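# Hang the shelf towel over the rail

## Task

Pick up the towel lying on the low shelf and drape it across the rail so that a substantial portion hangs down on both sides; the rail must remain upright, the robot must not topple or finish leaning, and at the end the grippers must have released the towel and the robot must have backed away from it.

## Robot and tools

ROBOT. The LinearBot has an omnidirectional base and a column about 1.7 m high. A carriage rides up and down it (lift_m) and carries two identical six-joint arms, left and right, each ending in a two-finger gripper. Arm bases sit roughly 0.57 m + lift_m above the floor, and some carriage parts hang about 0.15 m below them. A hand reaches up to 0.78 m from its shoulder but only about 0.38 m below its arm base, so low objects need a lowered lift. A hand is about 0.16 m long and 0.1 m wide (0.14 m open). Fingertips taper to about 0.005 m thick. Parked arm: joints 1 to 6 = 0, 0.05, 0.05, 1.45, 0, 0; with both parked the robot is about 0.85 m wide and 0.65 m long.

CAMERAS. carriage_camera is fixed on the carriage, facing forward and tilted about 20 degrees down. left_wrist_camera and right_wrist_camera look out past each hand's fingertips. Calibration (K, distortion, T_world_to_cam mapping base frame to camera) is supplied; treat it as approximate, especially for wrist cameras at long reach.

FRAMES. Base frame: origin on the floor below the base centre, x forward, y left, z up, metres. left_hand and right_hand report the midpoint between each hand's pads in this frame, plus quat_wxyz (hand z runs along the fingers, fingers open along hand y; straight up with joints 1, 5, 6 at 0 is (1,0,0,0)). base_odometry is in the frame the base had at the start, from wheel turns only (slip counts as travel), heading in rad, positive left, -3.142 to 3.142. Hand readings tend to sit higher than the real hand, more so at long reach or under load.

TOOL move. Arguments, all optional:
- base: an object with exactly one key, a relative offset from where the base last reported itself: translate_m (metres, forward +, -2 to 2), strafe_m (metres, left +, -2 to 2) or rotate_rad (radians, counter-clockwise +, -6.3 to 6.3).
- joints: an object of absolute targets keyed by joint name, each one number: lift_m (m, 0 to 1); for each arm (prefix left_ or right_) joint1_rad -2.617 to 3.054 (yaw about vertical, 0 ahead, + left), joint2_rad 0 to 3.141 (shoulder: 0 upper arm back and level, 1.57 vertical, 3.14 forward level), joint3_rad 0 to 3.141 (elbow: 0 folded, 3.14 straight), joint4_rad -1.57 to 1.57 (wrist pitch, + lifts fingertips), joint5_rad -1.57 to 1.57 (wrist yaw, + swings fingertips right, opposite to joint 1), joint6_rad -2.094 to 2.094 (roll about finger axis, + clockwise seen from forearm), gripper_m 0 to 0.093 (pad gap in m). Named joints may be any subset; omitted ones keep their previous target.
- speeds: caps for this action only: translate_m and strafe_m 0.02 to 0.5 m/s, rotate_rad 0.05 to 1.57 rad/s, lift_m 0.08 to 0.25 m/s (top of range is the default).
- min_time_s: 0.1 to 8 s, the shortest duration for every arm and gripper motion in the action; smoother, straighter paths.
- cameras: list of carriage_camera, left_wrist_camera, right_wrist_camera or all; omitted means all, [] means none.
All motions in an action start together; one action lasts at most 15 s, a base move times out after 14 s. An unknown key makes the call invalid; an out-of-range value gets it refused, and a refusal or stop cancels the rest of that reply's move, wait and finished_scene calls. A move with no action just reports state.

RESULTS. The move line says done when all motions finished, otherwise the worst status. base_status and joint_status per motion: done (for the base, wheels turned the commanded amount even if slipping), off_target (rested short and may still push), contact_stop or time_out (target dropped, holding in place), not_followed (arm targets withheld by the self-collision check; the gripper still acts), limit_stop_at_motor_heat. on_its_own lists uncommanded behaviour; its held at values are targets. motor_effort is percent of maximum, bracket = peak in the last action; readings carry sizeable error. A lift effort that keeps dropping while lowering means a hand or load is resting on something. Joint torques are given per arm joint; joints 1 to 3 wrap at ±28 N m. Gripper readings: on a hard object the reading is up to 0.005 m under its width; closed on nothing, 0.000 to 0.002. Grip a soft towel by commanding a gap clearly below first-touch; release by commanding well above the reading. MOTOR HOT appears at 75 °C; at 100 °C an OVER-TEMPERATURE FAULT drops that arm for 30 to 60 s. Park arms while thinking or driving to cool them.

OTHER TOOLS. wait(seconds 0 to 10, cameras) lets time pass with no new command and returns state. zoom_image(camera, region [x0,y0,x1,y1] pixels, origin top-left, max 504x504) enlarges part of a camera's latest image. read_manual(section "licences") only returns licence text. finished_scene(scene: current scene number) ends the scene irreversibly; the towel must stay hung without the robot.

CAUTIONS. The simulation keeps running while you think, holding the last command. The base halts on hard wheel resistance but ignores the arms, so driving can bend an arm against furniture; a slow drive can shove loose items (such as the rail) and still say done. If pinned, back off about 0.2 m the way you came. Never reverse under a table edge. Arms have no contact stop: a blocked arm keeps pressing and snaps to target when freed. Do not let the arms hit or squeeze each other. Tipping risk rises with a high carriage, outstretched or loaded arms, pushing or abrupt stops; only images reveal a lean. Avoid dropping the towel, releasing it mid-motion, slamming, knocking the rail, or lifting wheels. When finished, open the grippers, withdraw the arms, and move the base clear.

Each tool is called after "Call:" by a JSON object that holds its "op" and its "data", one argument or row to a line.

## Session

Call:
{"op": "move", "data": {

}}

Scene clock: 0.00 s.
Joint torques (N m): no reading
base_odometry: x=+0.000 y=+0.000 heading=+0.000
base_status: not commanded
joint_positions: lift_m=+0.300 left_joint1_rad=+0.010 left_joint2_rad=+0.036 left_joint3_rad=+0.049 left_joint4_rad=+1.495 left_joint5_rad=-0.025 left_joint6_rad=+0.050 left_gripper_m=+0.09396 right_joint1_rad=-0.020 right_joint2_rad=+0.069 right_joint3_rad=+0.062 right_joint4_rad=+1.432 right_joint5_rad=+0.032 right_joint6_rad=+0.011 right_gripper_m=+0.09396
joint_status: not commanded
motor_effort: lift_m=+23 drive_wheels=+1
left_hand: x=+0.2368 y=+0.3073 z=+1.3225 quat_wxyz=(+0.999, -0.012, +0.032, +0.030) (m; base frame)
right_hand: x=+0.2585 y=-0.3092 z=+1.3243 quat_wxyz=(+0.997, +0.017, +0.073, -0.005) (m; base frame)
pictures: carriage_camera, left_wrist_camera, right_wrist_camera
camera_calibration:
carriage_camera: T_world_to_cam=[[-0.00559344, -0.999683, -0.0245389, 0.0358511], [-0.377647, 0.0248338, -0.925616, 1.26859], [0.925933, 0.00408966, -0.377667, 0.352301], [0, 0, 0, 1]] pos_world=[0.153073, 0.00289509, 1.30816]
left_wrist_camera: T_world_to_cam=[[0.0820801, -0.996626, -0.000512629, 0.286168], [0.764503, 0.063293, -0.641505, 0.649845], [0.639373, 0.0522629, 0.767119, -1.06116], [0, 0, 0, 1]] pos_world=[0.158182, 0.299531, 1.23106]
right_wrist_camera: T_world_to_cam=[[0.0170027, -0.999623, 0.0215747, -0.332669], [0.726784, -0.00246251, -0.686862, 0.732938], [0.686656, 0.0273587, 0.726468, -1.00448], [0, 0, 0, 1]] pos_world=[0.1627, -0.303257, 1.24033]

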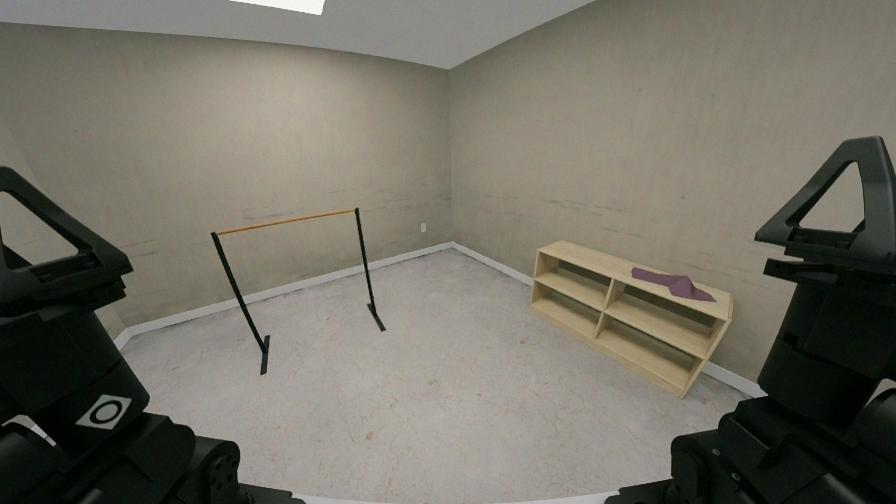

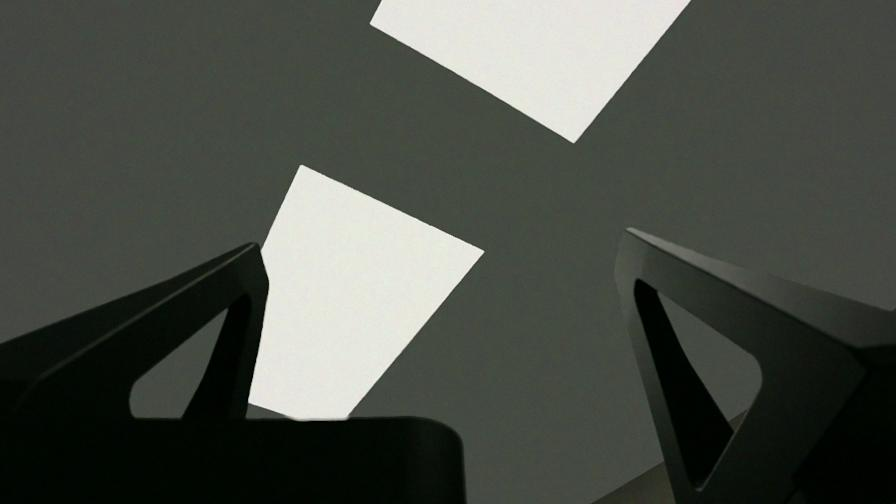

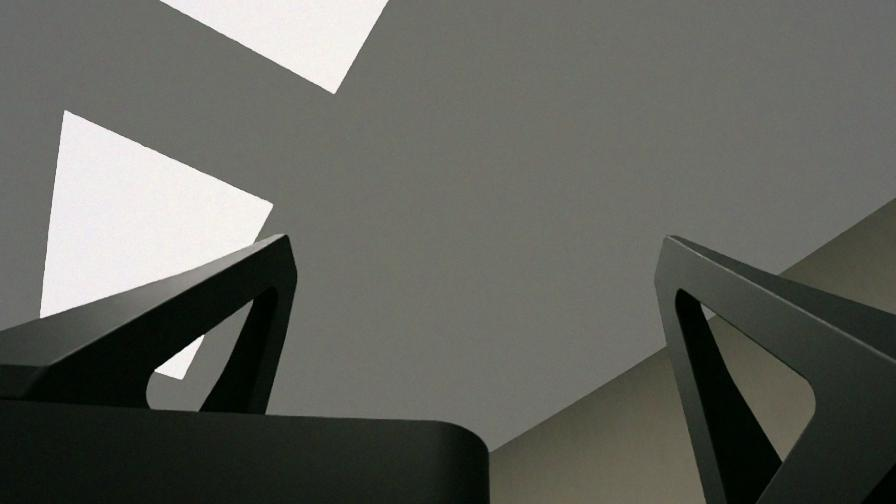

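Call:
{"op": "move", "data": {
  "cameras": ["carriage_camera"]
}}

Scene clock: 39.40 s.
Joint torques (N m): left_arm=[-0.34 3.9 5.6 -0.29 0.06 -0.06] | right_arm=[-0.2 3.67 6.06 -0.12 0.04 0.05]
base_odometry: x=+0.000 y=+0.000 heading=+0.000
base_status: not commanded
joint_positions: lift_m=+0.300 left_joint1_rad=+0.010 left_joint2_rad=+0.036 left_joint3_rad=+0.049 left_joint4_rad=+1.495 left_joint5_rad=-0.025 left_joint6_rad=+0.050 left_gripper_m=+0.09396 right_joint1_rad=-0.020 right_joint2_rad=+0.069 right_joint3_rad=+0.062 right_joint4_rad=+1.432 right_joint5_rad=+0.032 right_joint6_rad=+0.011 right_gripper_m=+0.09396
joint_status: not commanded
motor_effort: lift_m=+23 drive_wheels=+1
left_hand: x=+0.2368 y=+0.3073 z=+1.3225 quat_wxyz=(+0.999, -0.012, +0.032, +0.030) (m; base frame)
right_hand: x=+0.2585 y=-0.3092 z=+1.3243 quat_wxyz=(+0.997, +0.017, +0.073, -0.005) (m; base frame)
pictures: carriage_camera
camera_calibration:
carriage_camera: T_world_to_cam=[[-0.00559344, -0.999683, -0.0245389, 0.0358511], [-0.377647, 0.0248338, -0.925616, 1.26859], [0.925933, 0.00408966, -0.377667, 0.352301], [0, 0, 0, 1]] pos_world=[0.153073, 0.00289509, 1.30816]

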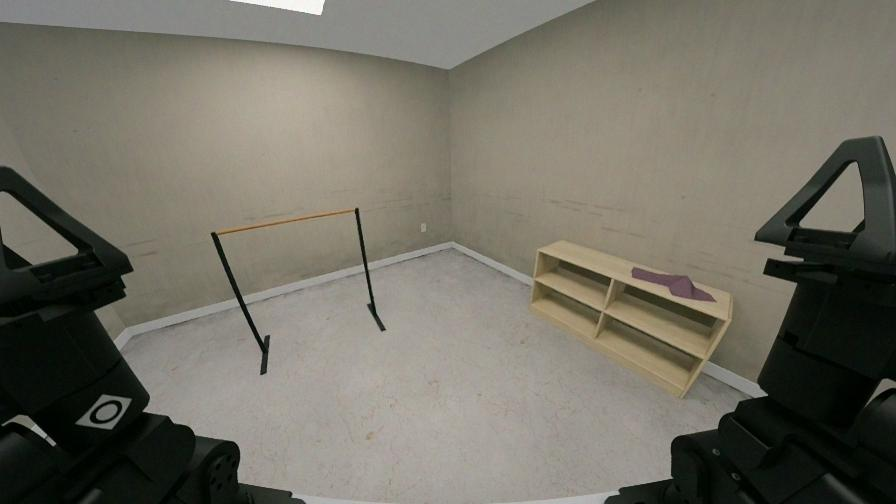

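Call:
{"op": "move", "data": {
  "base": {"rotate_rad": -0.979},
  "joints": {"right_gripper_m": 0.055},
  "cameras": ["carriage_camera"]
}}

Call:
{"op": "move", "data": {
  "base": {"strafe_m": 0.35},
  "cameras": []
}}

Call:
{"op": "move", "data": {
  "base": {"translate_m": 1.0},
  "cameras": ["carriage_camera"]
}}

Scene clock: 45.57 s.
Joint torques (N m): left_arm=[-0.36 3.86 5.57 -0.3 0.04 -0.08] | right_arm=[-0.21 3.63 6.05 -0.11 0.05 0.07]
move: done
base_odometry: x=+0.000 y=+0.000 heading=-0.979
base_status: done
joint_positions: lift_m=+0.300 left_joint1_rad=+0.010 left_joint2_rad=+0.036 left_joint3_rad=+0.049 left_joint4_rad=+1.495 left_joint5_rad=-0.025 left_joint6_rad=+0.050 left_gripper_m=+0.09396 right_joint1_rad=-0.020 right_joint2_rad=+0.069 right_joint3_rad=+0.062 right_joint4_rad=+1.432 right_joint5_rad=+0.032 right_joint6_rad=+0.011 right_gripper_m=+0.05514
joint_status: all done
motor_effort: lift_m=+23(23) drive_wheels=+6(15)
left_hand: x=+0.2368 y=+0.3073 z=+1.3225 quat_wxyz=(+0.999, -0.012, +0.032, +0.030) (m; base frame)
right_hand: x=+0.2585 y=-0.3092 z=+1.3243 quat_wxyz=(+0.997, +0.017, +0.073, -0.005) (m; base frame)
pictures: carriage_camera
camera_calibration:
carriage_camera: T_world_to_cam=[[-0.00559344, -0.999683, -0.0245389, 0.0358511], [-0.377647, 0.0248338, -0.925616, 1.26859], [0.925933, 0.00408966, -0.377667, 0.352301], [0, 0, 0, 1]]

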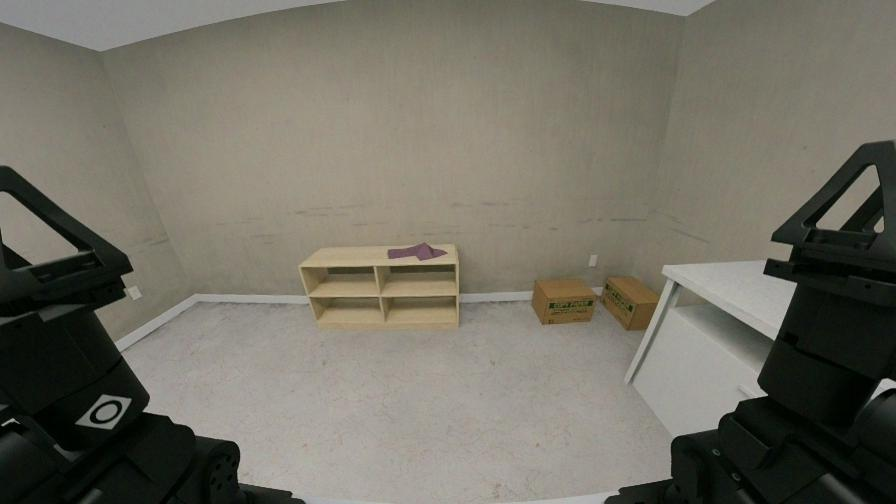

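Scene clock: 48.23 s.
Joint torques (N m): left_arm=[-0.27 3.86 5.64 -0.31 0.05 -0.08] | right_arm=[-0.13 3.67 6.02 -0.11 0.04 0.04]
move: done
base_odometry: x=+0.291 y=+0.195 heading=-0.980
base_status: done
joint_positions: lift_m=+0.300 left_joint1_rad=+0.009 left_joint2_rad=+0.036 left_joint3_rad=+0.049 left_joint4_rad=+1.495 left_joint5_rad=-0.025 left_joint6_rad=+0.050 left_gripper_m=+0.09396 right_joint1_rad=-0.020 right_joint2_rad=+0.069 right_joint3_rad=+0.062 right_joint4_rad=+1.432 right_joint5_rad=+0.033 right_joint6_rad=+0.011 right_gripper_m=+0.05513
motor_effort: lift_m=+23(23) drive_wheels=-6(16)
left_hand: x=+0.2368 y=+0.3073 z=+1.3225 quat_wxyz=(+0.999, -0.012, +0.032, +0.030) (m; base frame)
right_hand: x=+0.2585 y=-0.3092 z=+1.3243 quat_wxyz=(+0.997, +0.017, +0.073, -0.005) (m; base frame)
pictures: none

Scene clock: 52.50 s.
Joint torques (N m): left_arm=[-0.27 3.89 5.6 -0.32 0.04 -0.07] | right_arm=[-0.25 3.43 6.12 -0.14 0.04 0.06]
move: done
base_odometry: x=+0.849 y=-0.635 heading=-0.979
base_status: done
joint_positions: lift_m=+0.300 left_joint1_rad=+0.009 left_joint2_rad=+0.036 left_joint3_rad=+0.049 left_joint4_rad=+1.495 left_joint5_rad=-0.025 left_joint6_rad=+0.050 left_gripper_m=+0.09396 right_joint1_rad=-0.020 right_joint2_rad=+0.069 right_joint3_rad=+0.062 right_joint4_rad=+1.431 right_joint5_rad=+0.033 right_joint6_rad=+0.011 right_gripper_m=+0.05513
motor_effort: lift_m=+23(23) drive_wheels=-4(14)
left_hand: x=+0.2369 y=+0.3073 z=+1.3225 quat_wxyz=(+0.999, -0.012, +0.032, +0.030) (m; base frame)
right_hand: x=+0.2587 y=-0.3092 z=+1.3243 quat_wxyz=(+0.997, +0.017, +0.073, -0.005) (m; base frame)
pictures: carriage_camera
camera_calibration:
carriage_camera: T_world_to_cam=[[-0.00559344, -0.999683, -0.0245389, 0.0358511], [-0.377647, 0.0248338, -0.925616, 1.26859], [0.925933, 0.00408966, -0.377667, 0.352301], [0, 0, 0, 1]]

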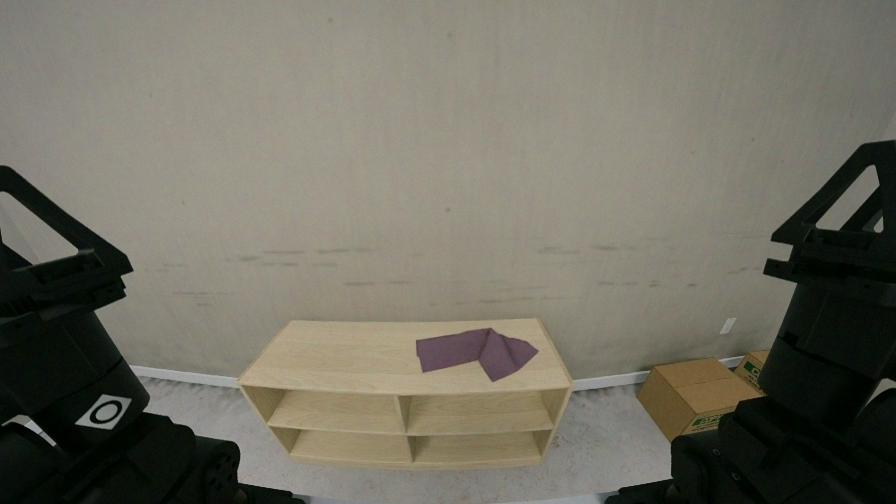

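Call:
{"op": "zoom_image", "data": {
  "camera": "carriage_camera",
  "region": [380, 300, 600, 420]
}}

Scaled by 2.291 from the camera's 896x504 image, which has a finer 1280x720 frame.

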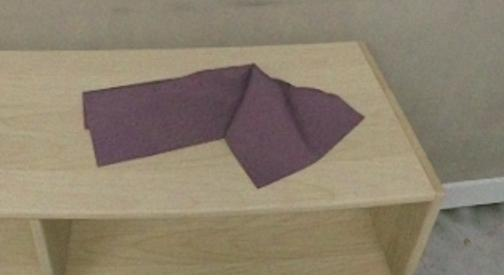

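Call:
{"op": "move", "data": {
  "base": {"strafe_m": 0.41},
  "joints": {"lift_m": 0.35, "right_joint1_rad": 0.0, "right_joint2_rad": 2.266, "right_joint3_rad": 1.091, "right_joint4_rad": -0.396, "right_joint5_rad": 0, "right_joint6_rad": 0},
  "min_time_s": 2.5,
  "cameras": ["carriage_camera", "right_wrist_camera"]
}}

Scene clock: 84.77 s.
Joint torques (N m): left_arm=[-0.23 3.88 5.53 -0.29 0.05 -0.08] | right_arm=[0.06 -9.26 5.2 0.16 -0.01 -0.06]
move: done
base_odometry: x=+1.189 y=-0.406 heading=-0.979
base_status: done
joint_positions: lift_m=+0.350 left_joint1_rad=+0.009 left_joint2_rad=+0.036 left_joint3_rad=+0.049 left_joint4_rad=+1.495 left_joint5_rad=-0.025 left_joint6_rad=+0.050 left_gripper_m=+0.09396 right_joint1_rad=-0.004 right_joint2_rad=+2.246 right_joint3_rad=+1.078 right_joint4_rad=-0.379 right_joint5_rad=+0.007 right_joint6_rad=+0.011 right_gripper_m=+0.05513
joint_status: all done
motor_effort: lift_m=+25(30) drive_wheels=-2(11)
left_hand: x=+0.2369 y=+0.3073 z=+1.3723 quat_wxyz=(+0.999, -0.012, +0.032, +0.030) (m; base frame)
right_hand: x=+0.5627 y=-0.3054 z=+0.8126 quat_wxyz=(+0.012, +0.007, +1.000, -0.004) (m; base frame)
pictures: carriage_camera, right_wrist_camera
camera_calibration:
carriage_camera: T_world_to_cam=[[-0.00559344, -0.999683, -0.0245389, 0.0370721], [-0.377647, 0.0248338, -0.925616, 1.31465], [0.925933, 0.00408966, -0.377667, 0.371093], [0, 0, 0, 1]]
right_wrist_camera: T_world_to_cam=[[-0.0355556, -0.998004, -0.0521926, -0.23303], [-0.831948, 0.000622416, 0.554853, 0.0294854], [-0.553713, 0.0631497, -0.830309, 1.13223], [0, 0, 0, 1]]

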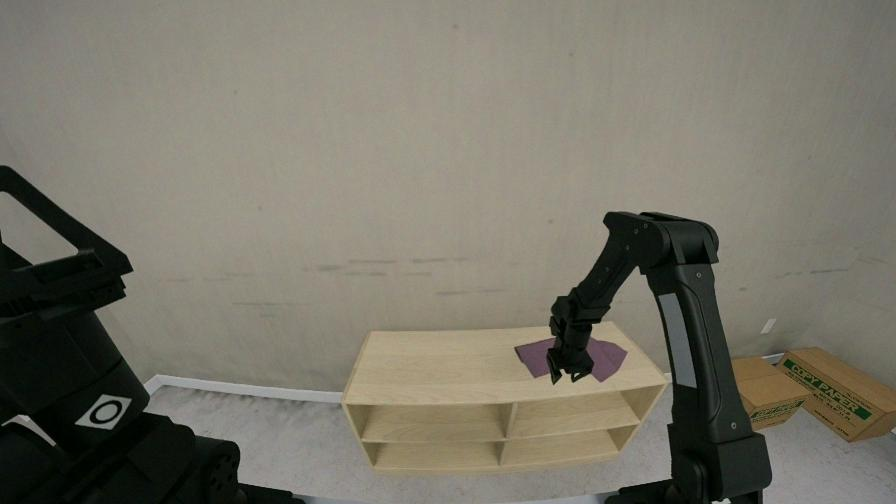

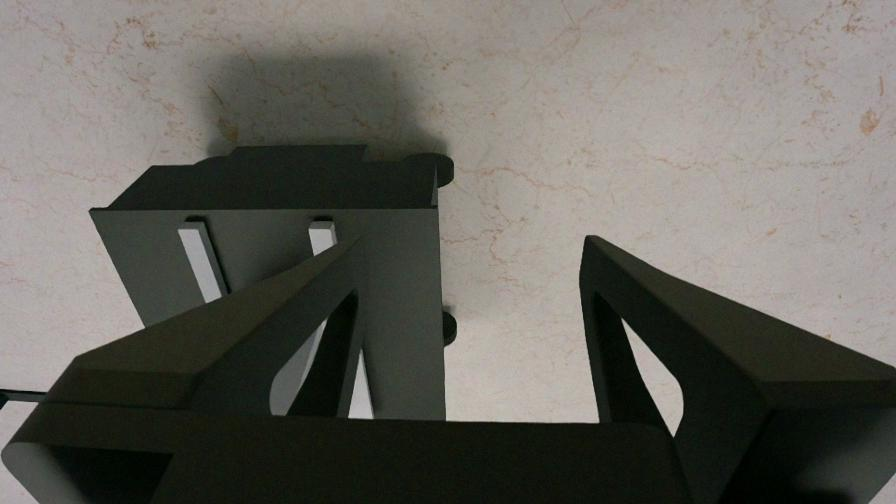

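Call:
{"op": "move", "data": {
  "base": {"translate_m": 0.235},
  "speeds": {"translate_m": 0.2},
  "cameras": ["carriage_camera", "right_wrist_camera"]
}}

Scene clock: 93.30 s.
Joint torques (N m): left_arm=[-0.21 3.88 5.57 -0.28 0.06 -0.08] | right_arm=[0.13 -9.46 5.22 0.25 -0.01 -0.05]
move: done
base_odometry: x=+1.321 y=-0.601 heading=-0.979
base_status: done
joint_positions: lift_m=+0.350 left_joint1_rad=+0.009 left_joint2_rad=+0.036 left_joint3_rad=+0.049 left_joint4_rad=+1.495 left_joint5_rad=-0.025 left_joint6_rad=+0.050 left_gripper_m=+0.09396 right_joint1_rad=-0.004 right_joint2_rad=+2.246 right_joint3_rad=+1.078 right_joint4_rad=-0.385 right_joint5_rad=+0.007 right_joint6_rad=+0.011 right_gripper_m=+0.05513
motor_effort: lift_m=+25(25) drive_wheels=-4(11)
left_hand: x=+0.2369 y=+0.3073 z=+1.3723 quat_wxyz=(+0.999, -0.012, +0.032, +0.030) (m; base frame)
right_hand: x=+0.5613 y=-0.3053 z=+0.8126 quat_wxyz=(+0.009, +0.007, +1.000, -0.004) (m; base frame)
pictures: carriage_camera, right_wrist_camera
camera_calibration:
carriage_camera: T_world_to_cam=[[-0.00559344, -0.999683, -0.0245389, 0.0370721], [-0.377647, 0.0248338, -0.925616, 1.31465], [0.925933, 0.00408966, -0.377667, 0.371093], [0, 0, 0, 1]]
right_wrist_camera: T_world_to_cam=[[-0.035847, -0.997983, -0.0523898, -0.232681], [-0.82876, 0.000391845, 0.559604, 0.0226117], [-0.558455, 0.0634787, -0.827103, 1.13158], [0, 0, 0, 1]]

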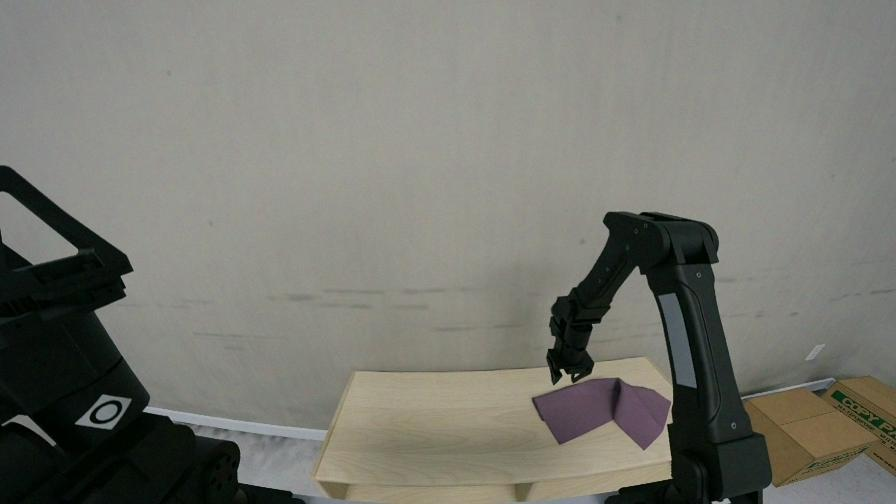

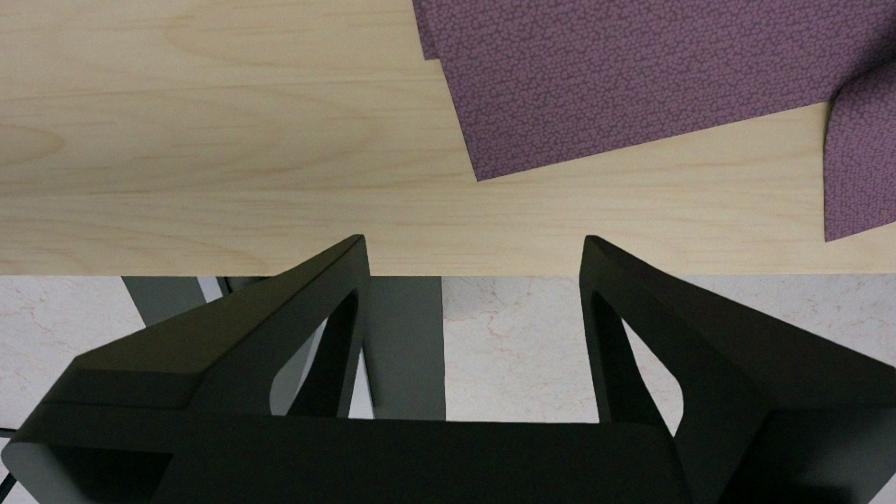

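Call:
{"op": "move", "data": {
  "base": {"translate_m": 0.02},
  "joints": {"lift_m": 0.25, "right_joint1_rad": 0.045, "right_joint6_rad": -0.2},
  "speeds": {"translate_m": 0.1},
  "min_time_s": 1.0,
  "cameras": ["right_wrist_camera"]
}}

Scene clock: 104.27 s.
Joint torques (N m): left_arm=[-0.28 3.92 5.5 -0.29 0.05 -0.08] | right_arm=[0.28 -10.11 4.83 0.23 -0.03 -0.15]
move: done
base_odometry: x=+1.332 y=-0.618 heading=-0.978
base_status: done
joint_positions: lift_m=+0.250 left_joint1_rad=+0.009 left_joint2_rad=+0.036 left_joint3_rad=+0.049 left_joint4_rad=+1.495 left_joint5_rad=-0.025 left_joint6_rad=+0.050 left_gripper_m=+0.09396 right_joint1_rad=+0.039 right_joint2_rad=+2.255 right_joint3_rad=+1.082 right_joint4_rad=-0.387 right_joint5_rad=+0.007 right_joint6_rad=-0.183 right_gripper_m=+0.05513
joint_status: all done
motor_effort: lift_m=+20(20) drive_wheels=-3(14)
left_hand: x=+0.2366 y=+0.3073 z=+1.2731 quat_wxyz=(+0.999, -0.012, +0.031, +0.030) (m; base frame)
right_hand: x=+0.5604 y=-0.2910 z=+0.7111 quat_wxyz=(+0.005, -0.110, +0.994, -0.004) (m; base frame)
pictures: right_wrist_camera
camera_calibration:
right_wrist_camera: T_world_to_cam=[[0.19822, -0.978874, -0.050148, -0.350878], [-0.801704, -0.191353, 0.566264, 0.00292722], [-0.563897, -0.0720411, -0.822697, 1.00673], [0, 0, 0, 1]]

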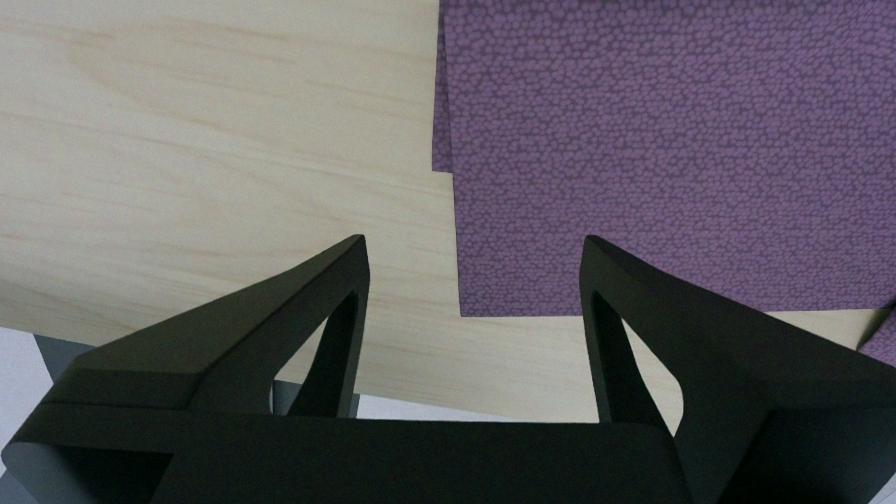

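Call:
{"op": "move", "data": {
  "joints": {"lift_m": 0.18},
  "speeds": {"lift_m": 0.08},
  "cameras": ["right_wrist_camera"]
}}

Scene clock: 112.43 s.
Joint torques (N m): left_arm=[-0.25 3.88 5.56 -0.29 0.04 -0.08] | right_arm=[0.38 -9.94 4.64 0.32 -0.02 -0.1]
move: done
base_odometry: x=+1.332 y=-0.618 heading=-0.978
joint_positions: lift_m=+0.180 left_joint1_rad=+0.009 left_joint2_rad=+0.036 left_joint3_rad=+0.049 left_joint4_rad=+1.495 left_joint5_rad=-0.025 left_joint6_rad=+0.050 left_gripper_m=+0.09396 right_joint1_rad=+0.039 right_joint2_rad=+2.255 right_joint3_rad=+1.084 right_joint4_rad=-0.388 right_joint5_rad=+0.007 right_joint6_rad=-0.185 right_gripper_m=+0.05513
joint_status: all done
motor_effort: lift_m=+20(20) drive_wheels=-3(4)
left_hand: x=+0.2366 y=+0.3073 z=+1.2031 quat_wxyz=(+0.999, -0.012, +0.031, +0.030) (m; base frame)
right_hand: x=+0.5607 y=-0.2909 z=+0.6411 quat_wxyz=(+0.005, -0.111, +0.994, -0.004) (m; base frame)
pictures: right_wrist_camera
camera_calibration:
right_wrist_camera: T_world_to_cam=[[0.200067, -0.978496, -0.0501914, -0.355331], [-0.801114, -0.192862, 0.566587, 0.0418058], [-0.564083, -0.0731462, -0.822472, 0.948975], [0, 0, 0, 1]]

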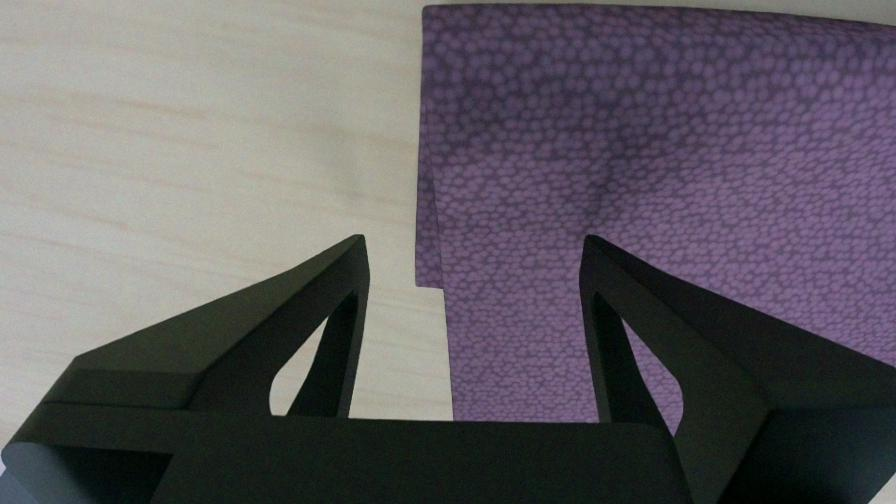

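Call:
{"op": "move", "data": {
  "joints": {"lift_m": 0.155},
  "speeds": {"lift_m": 0.08},
  "cameras": ["right_wrist_camera"]
}}

Call:
{"op": "move", "data": {
  "joints": {"lift_m": 0.145},
  "speeds": {"lift_m": 0.08},
  "cameras": ["right_wrist_camera"]
}}

Scene clock: 115.80 s.
Joint torques (N m): left_arm=[-0.25 3.84 5.49 -0.3 0.05 -0.07] | right_arm=[0.01 -6.91 3.69 0.8 -0.16 -0.09]
move: done
base_odometry: x=+1.332 y=-0.618 heading=-0.978
joint_positions: lift_m=+0.156 left_joint1_rad=+0.009 left_joint2_rad=+0.036 left_joint3_rad=+0.049 left_joint4_rad=+1.495 left_joint5_rad=-0.025 left_joint6_rad=+0.050 left_gripper_m=+0.09396 right_joint1_rad=+0.043 right_joint2_rad=+2.221 right_joint3_rad=+1.097 right_joint4_rad=-0.445 right_joint5_rad=+0.019 right_joint6_rad=-0.185 right_gripper_m=+0.05512
joint_status: all done
motor_effort: lift_m=+17(18) drive_wheels=+5(5)
left_hand: x=+0.2366 y=+0.3073 z=+1.1784 quat_wxyz=(+0.999, -0.012, +0.031, +0.030) (m; base frame)
right_hand: x=+0.5612 y=-0.2917 z=+0.6297 quat_wxyz=(+0.001, -0.113, +0.994, -0.010) (m; base frame)
pictures: right_wrist_camera
camera_calibration:
right_wrist_camera: T_world_to_cam=[[0.203384, -0.978304, -0.0394542, -0.365337], [-0.796116, -0.188696, 0.574972, 0.0416903], [-0.569942, -0.08553, -0.817221, 0.936128], [0, 0, 0, 1]]

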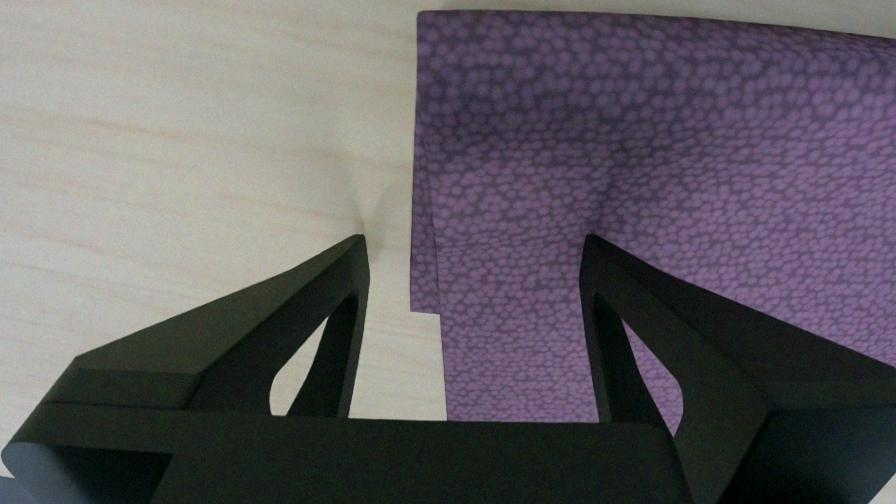

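Scene clock: 116.30 s.
Joint torques (N m): left_arm=[-0.24 3.86 5.44 -0.3 0.05 -0.07] | right_arm=[-0.29 -4.88 3.22 1.12 -0.24 -0.1]
move: done
base_odometry: x=+1.332 y=-0.618 heading=-0.978
joint_positions: lift_m=+0.146 left_joint1_rad=+0.009 left_joint2_rad=+0.036 left_joint3_rad=+0.049 left_joint4_rad=+1.495 left_joint5_rad=-0.025 left_joint6_rad=+0.050 left_gripper_m=+0.09396 right_joint1_rad=+0.045 right_joint2_rad=+2.197 right_joint3_rad=+1.105 right_joint4_rad=-0.479 right_joint5_rad=+0.026 right_joint6_rad=-0.185 right_gripper_m=+0.05512
joint_status: all done
motor_effort: lift_m=+16(17) drive_wheels=+5(5)
left_hand: x=+0.2366 y=+0.3073 z=+1.1685 quat_wxyz=(+0.999, -0.012, +0.031, +0.030) (m; base frame)
right_hand: x=+0.5614 y=-0.2920 z=+0.6286 quat_wxyz=(-0.001, -0.115, +0.993, -0.013) (m; base frame)
pictures: right_wrist_camera
camera_calibration:
right_wrist_camera: T_world_to_cam=[[0.205889, -0.978013, -0.0331755, -0.370945], [-0.794031, -0.18678, 0.57847, 0.0396069], [-0.571948, -0.0927582, -0.815029, 0.932985], [0, 0, 0, 1]]

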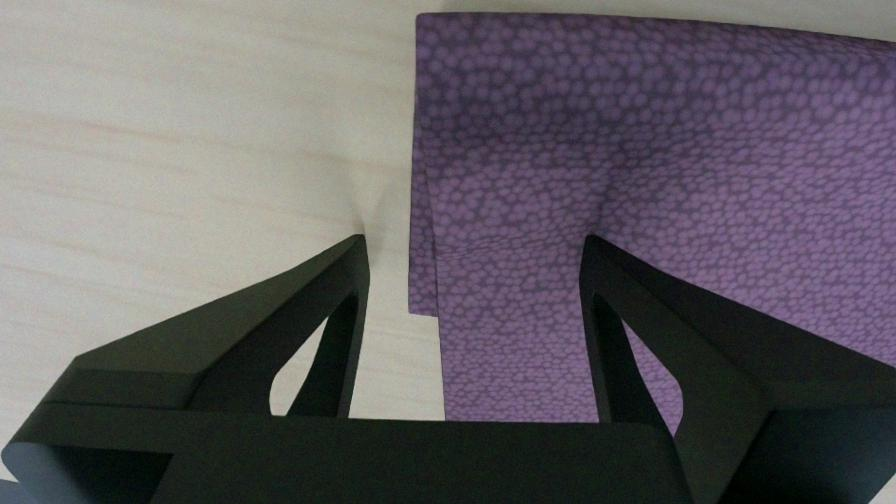

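Call:
{"op": "move", "data": {
  "joints": {"right_gripper_m": 0.0, "lift_m": 0.149},
  "min_time_s": 2.0,
  "cameras": ["right_wrist_camera"]
}}

Scene clock: 121.07 s.
Joint torques (N m): left_arm=[-0.23 3.86 5.5 -0.29 0.07 -0.08] | right_arm=[0.44 -5.53 3.23 0.88 -0.67 -0.09]
move: done
base_odometry: x=+1.332 y=-0.618 heading=-0.978
joint_positions: lift_m=+0.149 left_joint1_rad=+0.009 left_joint2_rad=+0.036 left_joint3_rad=+0.050 left_joint4_rad=+1.495 left_joint5_rad=-0.025 left_joint6_rad=+0.050 left_gripper_m=+0.09396 right_joint1_rad=+0.038 right_joint2_rad=+2.204 right_joint3_rad=+1.105 right_joint4_rad=-0.449 right_joint5_rad=+0.064 right_joint6_rad=-0.185 right_gripper_m=+0.00322
joint_status: all done
motor_effort: lift_m=+23(28) drive_wheels=+4(5)
left_hand: x=+0.2365 y=+0.3073 z=+1.1718 quat_wxyz=(+0.999, -0.012, +0.031, +0.030) (m; base frame)
right_hand: x=+0.5674 y=-0.3008 z=+0.6298 quat_wxyz=(+0.009, -0.111, +0.993, -0.033) (m; base frame)
pictures: right_wrist_camera
camera_calibration:
right_wrist_camera: T_world_to_cam=[[0.199064, -0.979953, 0.00810313, -0.403454], [-0.809054, -0.159671, 0.565629, 0.0668214], [-0.552996, -0.119153, -0.82462, 0.923903], [0, 0, 0, 1]]

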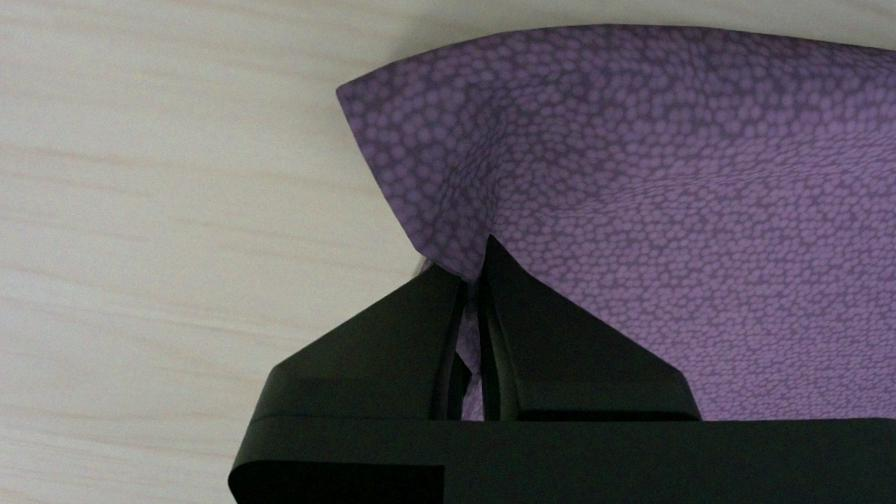

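Gripped. Raise slowly.

Call:
{"op": "move", "data": {
  "joints": {"lift_m": 0.25},
  "speeds": {"lift_m": 0.08},
  "cameras": ["right_wrist_camera", "carriage_camera"]
}}

Scene clock: 124.13 s.
Joint torques (N m): left_arm=[-0.28 3.85 5.44 -0.31 0.05 -0.09] | right_arm=[0.43 -9.18 3.62 0.43 -0.06 -0.08]
move: done
base_odometry: x=+1.332 y=-0.618 heading=-0.978
joint_positions: lift_m=+0.250 left_joint1_rad=+0.009 left_joint2_rad=+0.036 left_joint3_rad=+0.050 left_joint4_rad=+1.495 left_joint5_rad=-0.025 left_joint6_rad=+0.050 left_gripper_m=+0.09396 right_joint1_rad=+0.038 right_joint2_rad=+2.246 right_joint3_rad=+1.097 right_joint4_rad=-0.406 right_joint5_rad=+0.010 right_joint6_rad=-0.185 right_gripper_m=+0.00295
joint_status: all done
motor_effort: lift_m=+25(28) drive_wheels=+4(5)
left_hand: x=+0.2365 y=+0.3073 z=+1.2726 quat_wxyz=(+0.999, -0.012, +0.031, +0.030) (m; base frame)
right_hand: x=+0.5646 y=-0.2915 z=+0.7157 quat_wxyz=(+0.008, -0.111, +0.994, -0.005) (m; base frame)
pictures: carriage_camera, right_wrist_camera
camera_calibration:
carriage_camera: T_world_to_cam=[[-0.00559344, -0.999683, -0.0245389, 0.0346181], [-0.377647, 0.0248338, -0.925616, 1.22208], [0.925933, 0.00408966, -0.377667, 0.333324], [0, 0, 0, 1]]
right_wrist_camera: T_world_to_cam=[[0.200295, -0.978623, -0.0466829, -0.355603], [-0.804189, -0.191436, 0.562701, 0.00749883], [-0.559609, -0.0751645, -0.825341, 1.0114], [0, 0, 0, 1]]

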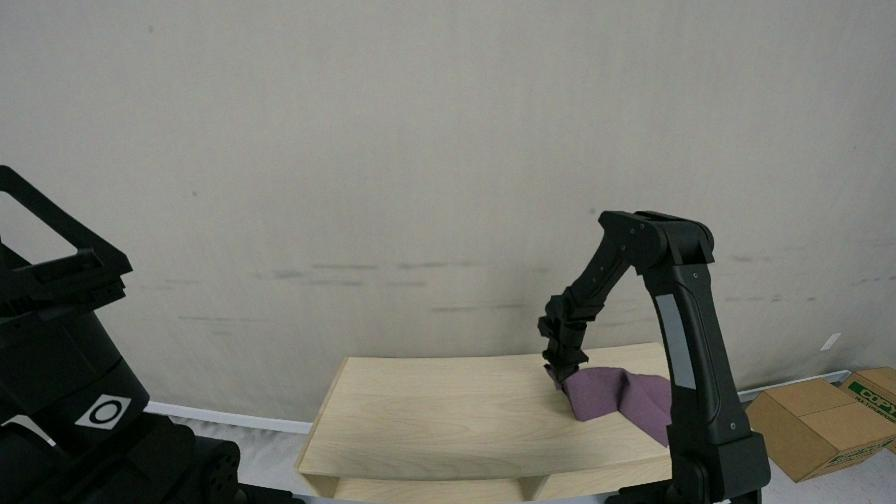

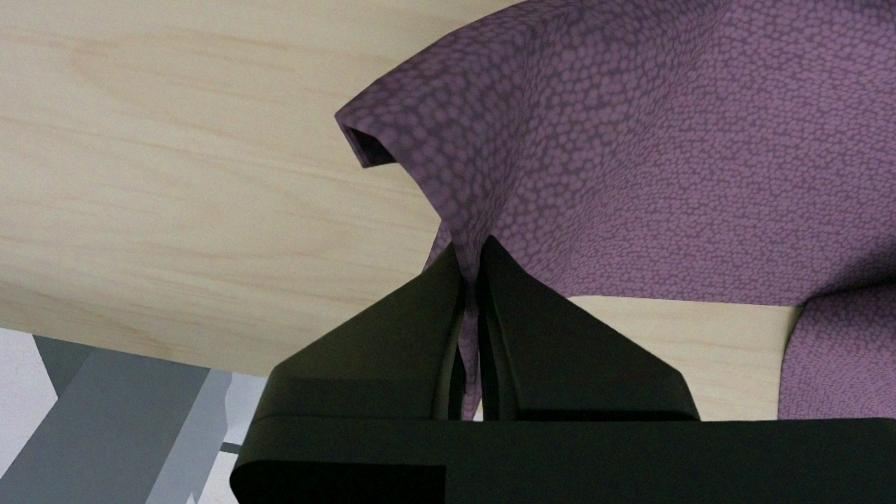

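Call:
{"op": "move", "data": {
  "joints": {"lift_m": 0.72},
  "speeds": {"lift_m": 0.12},
  "cameras": ["right_wrist_camera", "carriage_camera"]
}}

Scene clock: 130.47 s.
Joint torques (N m): left_arm=[-0.28 4 5.45 -0.31 0.06 -0.08] | right_arm=[0.49 -9.81 3.74 0.38 -0.03 -0.09]
move: done
base_odometry: x=+1.332 y=-0.618 heading=-0.978
joint_positions: lift_m=+0.720 left_joint1_rad=+0.009 left_joint2_rad=+0.036 left_joint3_rad=+0.050 left_joint4_rad=+1.495 left_joint5_rad=-0.025 left_joint6_rad=+0.050 left_gripper_m=+0.09396 right_joint1_rad=+0.038 right_joint2_rad=+2.253 right_joint3_rad=+1.095 right_joint4_rad=-0.403 right_joint5_rad=+0.008 right_joint6_rad=-0.185 right_gripper_m=+0.00295
joint_status: all done
motor_effort: lift_m=+25(30) drive_wheels=+4(4)
left_hand: x=+0.2365 y=+0.3073 z=+1.7426 quat_wxyz=(+0.999, -0.012, +0.031, +0.030) (m; base frame)
right_hand: x=+0.5626 y=-0.2913 z=+1.1829 quat_wxyz=(+0.004, -0.111, +0.994, -0.004) (m; base frame)
pictures: carriage_camera, right_wrist_camera
camera_calibration:
carriage_camera: T_world_to_cam=[[-0.00559344, -0.999683, -0.0245389, 0.0461512], [-0.377647, 0.0248338, -0.925616, 1.65711], [0.925933, 0.00408966, -0.377667, 0.510825], [0, 0, 0, 1]]
right_wrist_camera: T_world_to_cam=[[0.200004, -0.978538, -0.0496188, -0.329492], [-0.800481, -0.192394, 0.56764, -0.265136], [-0.565004, -0.0738112, -0.82178, 1.39518], [0, 0, 0, 1]]

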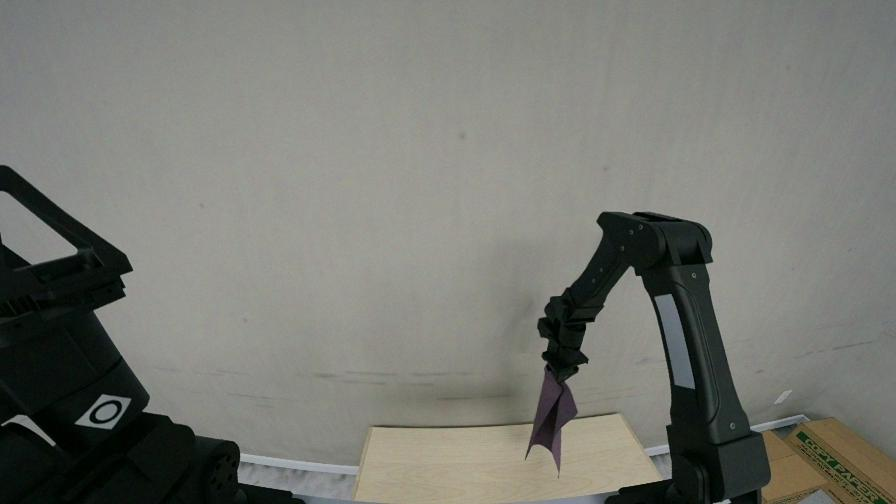

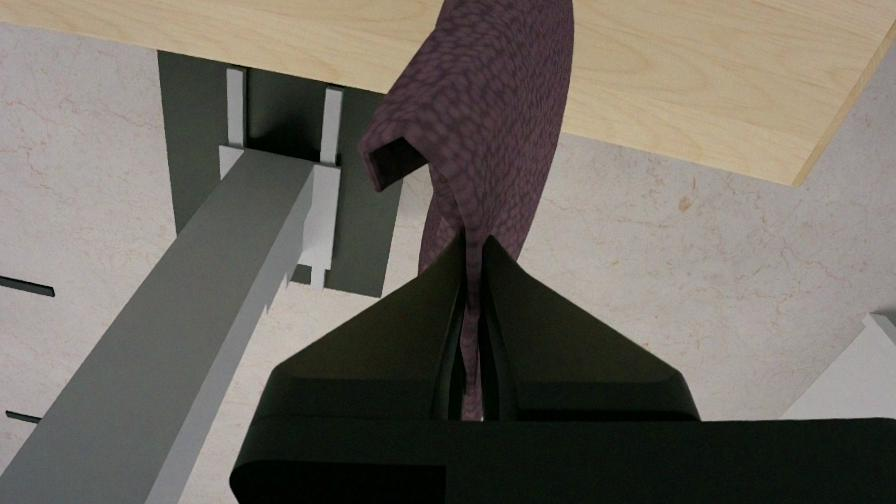

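Call:
{"op": "zoom_image", "data": {
  "camera": "carriage_camera",
  "region": [480, 320, 640, 500]
}}

Scaled by 2.800 from the camera's 896x504 image, which has a finer 1280x720 frame.

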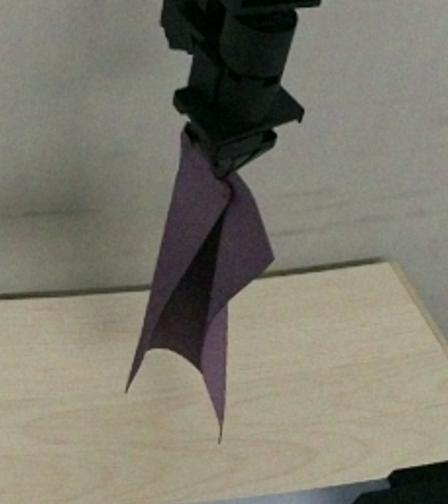

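Call:
{"op": "move", "data": {
  "base": {"translate_m": -0.6},
  "speeds": {"translate_m": 0.25},
  "cameras": []
}}

Call:
{"op": "move", "data": {
  "base": {"rotate_rad": 1.522},
  "speeds": {"rotate_rad": 0.6},
  "cameras": ["carriage_camera", "right_wrist_camera"]
}}

Scene clock: 160.80 s.
Joint torques (N m): left_arm=[-0.24 3.85 5.44 -0.3 0.05 -0.08] | right_arm=[0.31 -9.94 3.85 0.39 -0.02 -0.09]
move: done
base_odometry: x=+0.997 y=-0.120 heading=-0.978
base_status: done
joint_positions: lift_m=+0.720 left_joint1_rad=+0.009 left_joint2_rad=+0.036 left_joint3_rad=+0.050 left_joint4_rad=+1.495 left_joint5_rad=-0.025 left_joint6_rad=+0.050 left_gripper_m=+0.09396 right_joint1_rad=+0.039 right_joint2_rad=+2.253 right_joint3_rad=+1.095 right_joint4_rad=-0.399 right_joint5_rad=+0.007 right_joint6_rad=-0.185 right_gripper_m=+0.00295
motor_effort: lift_m=+25(25) drive_wheels=-1(13)
left_hand: x=+0.2366 y=+0.3073 z=+1.7426 quat_wxyz=(+0.999, -0.012, +0.032, +0.030) (m; base frame)
right_hand: x=+0.5636 y=-0.2906 z=+1.1830 quat_wxyz=(+0.006, -0.112, +0.994, -0.004) (m; base frame)
pictures: none

Scene clock: 164.37 s.
Joint torques (N m): left_arm=[-0.29 3.9 5.49 -0.3 0.04 -0.08] | right_arm=[-0.05 -9.96 3.75 0.37 0 -0.09]
move: done
base_odometry: x=+0.997 y=-0.120 heading=+0.544
base_status: done
joint_positions: lift_m=+0.720 left_joint1_rad=+0.009 left_joint2_rad=+0.036 left_joint3_rad=+0.050 left_joint4_rad=+1.495 left_joint5_rad=-0.025 left_joint6_rad=+0.050 left_gripper_m=+0.09397 right_joint1_rad=+0.044 right_joint2_rad=+2.253 right_joint3_rad=+1.095 right_joint4_rad=-0.399 right_joint5_rad=+0.005 right_joint6_rad=-0.185 right_gripper_m=+0.00295
motor_effort: lift_m=+25(25) drive_wheels=+7(13)
left_hand: x=+0.2366 y=+0.3073 z=+1.7426 quat_wxyz=(+0.999, -0.012, +0.032, +0.030) (m; base frame)
right_hand: x=+0.5636 y=-0.2885 z=+1.1829 quat_wxyz=(+0.007, -0.115, +0.993, -0.003) (m; base frame)
pictures: carriage_camera, right_wrist_camera
camera_calibration:
carriage_camera: T_world_to_cam=[[-0.00559344, -0.999683, -0.0245389, 0.0461512], [-0.377647, 0.0248338, -0.925616, 1.65711], [0.925933, 0.00408966, -0.377667, 0.510825], [0, 0, 0, 1]]
right_wrist_camera: T_world_to_cam=[[0.206581, -0.97707, -0.0515664, -0.327994], [-0.801515, -0.19922, 0.563814, -0.260736], [-0.561158, -0.0751422, -0.824291, 1.39633], [0, 0, 0, 1]]

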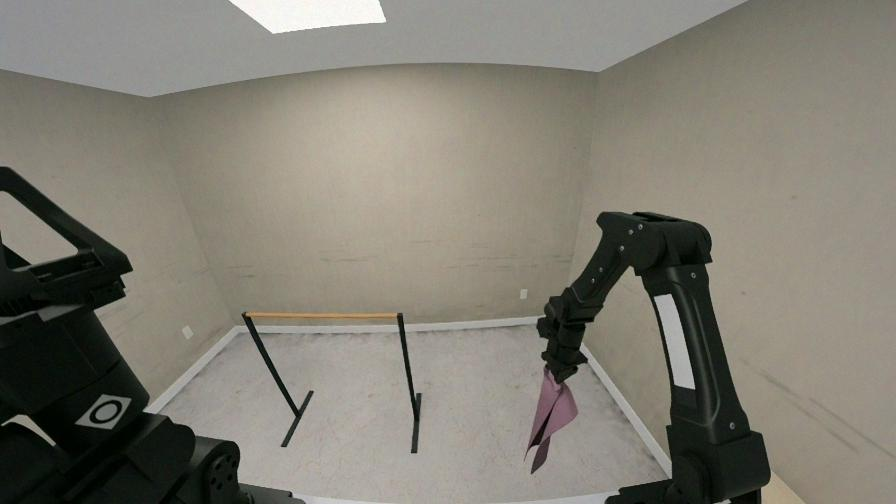

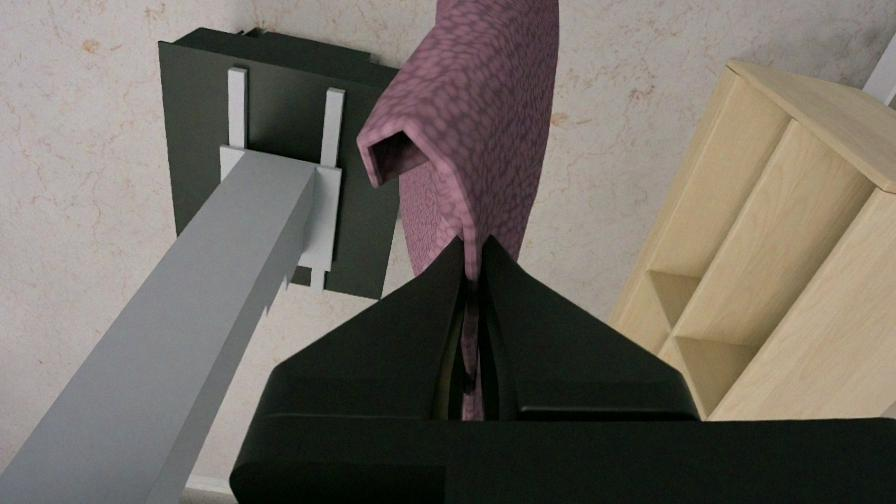

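Call:
{"op": "move", "data": {
  "base": {"strafe_m": 0.797},
  "joints": {"lift_m": 0.8, "right_joint1_rad": 0.42, "right_joint2_rad": 2.793, "right_joint3_rad": 2.057, "right_joint4_rad": -0.626, "right_joint5_rad": 0, "right_joint6_rad": -1.15},
  "speeds": {"strafe_m": 0.2, "lift_m": 0.1},
  "min_time_s": 4,
  "cameras": ["carriage_camera", "right_wrist_camera"]
}}

Scene clock: 193.87 s.
Joint torques (N m): left_arm=[-0.21 3.82 5.48 -0.27 0.06 -0.07] | right_arm=[-0.12 -13.74 7.84 0.54 -0.06 -0.08]
move: done
base_odometry: x=+0.584 y=+0.562 heading=+0.545
base_status: done
joint_positions: lift_m=+0.800 left_joint1_rad=+0.009 left_joint2_rad=+0.036 left_joint3_rad=+0.050 left_joint4_rad=+1.495 left_joint5_rad=-0.025 left_joint6_rad=+0.050 left_gripper_m=+0.09397 right_joint1_rad=+0.419 right_joint2_rad=+2.764 right_joint3_rad=+2.037 right_joint4_rad=-0.611 right_joint5_rad=+0.005 right_joint6_rad=-1.134 right_gripper_m=+0.00294
joint_status: all done
motor_effort: lift_m=+24(30) drive_wheels=-6(14)
left_hand: x=+0.2366 y=+0.3073 z=+1.8226 quat_wxyz=(+0.999, -0.012, +0.032, +0.030) (m; base frame)
right_hand: x=+0.7190 y=-0.0817 z=+1.2444 quat_wxyz=(+0.108, -0.696, +0.708, -0.043) (m; base frame)
pictures: carriage_camera, right_wrist_camera
camera_calibration:
carriage_camera: T_world_to_cam=[[-0.00559344, -0.999683, -0.0245389, 0.0481157], [-0.377647, 0.0248338, -0.925616, 1.73121], [0.925933, 0.00408966, -0.377667, 0.541059], [0, 0, 0, 1]]
right_wrist_camera: T_world_to_cam=[[0.987521, -0.0436987, 0.151305, -0.892567], [-0.112787, -0.866765, 0.485795, -0.582267], [0.109917, -0.496798, -0.860877, 1.07828], [0, 0, 0, 1]]

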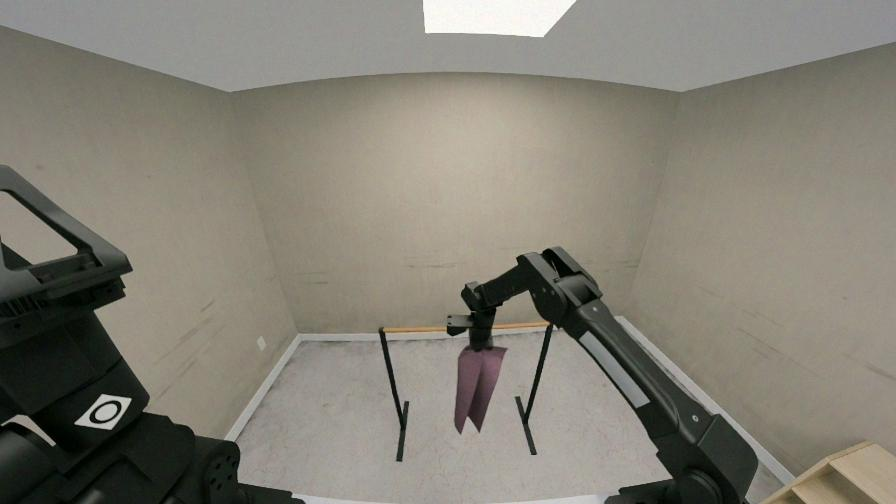

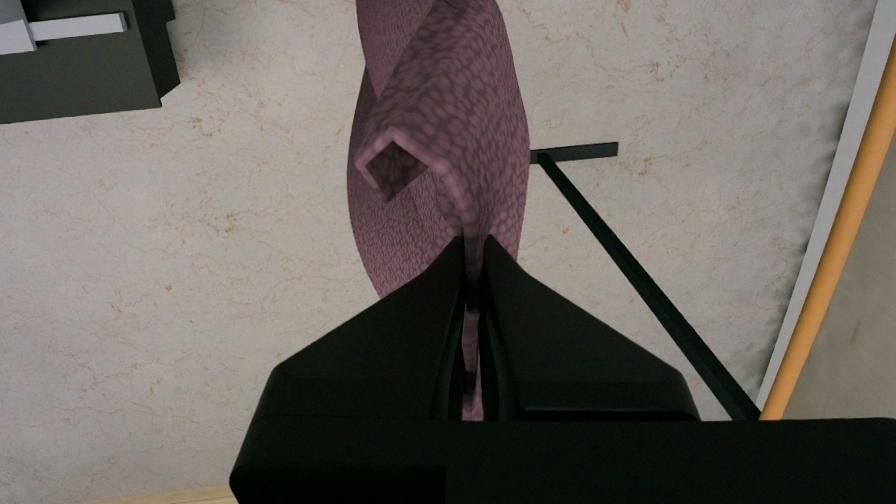

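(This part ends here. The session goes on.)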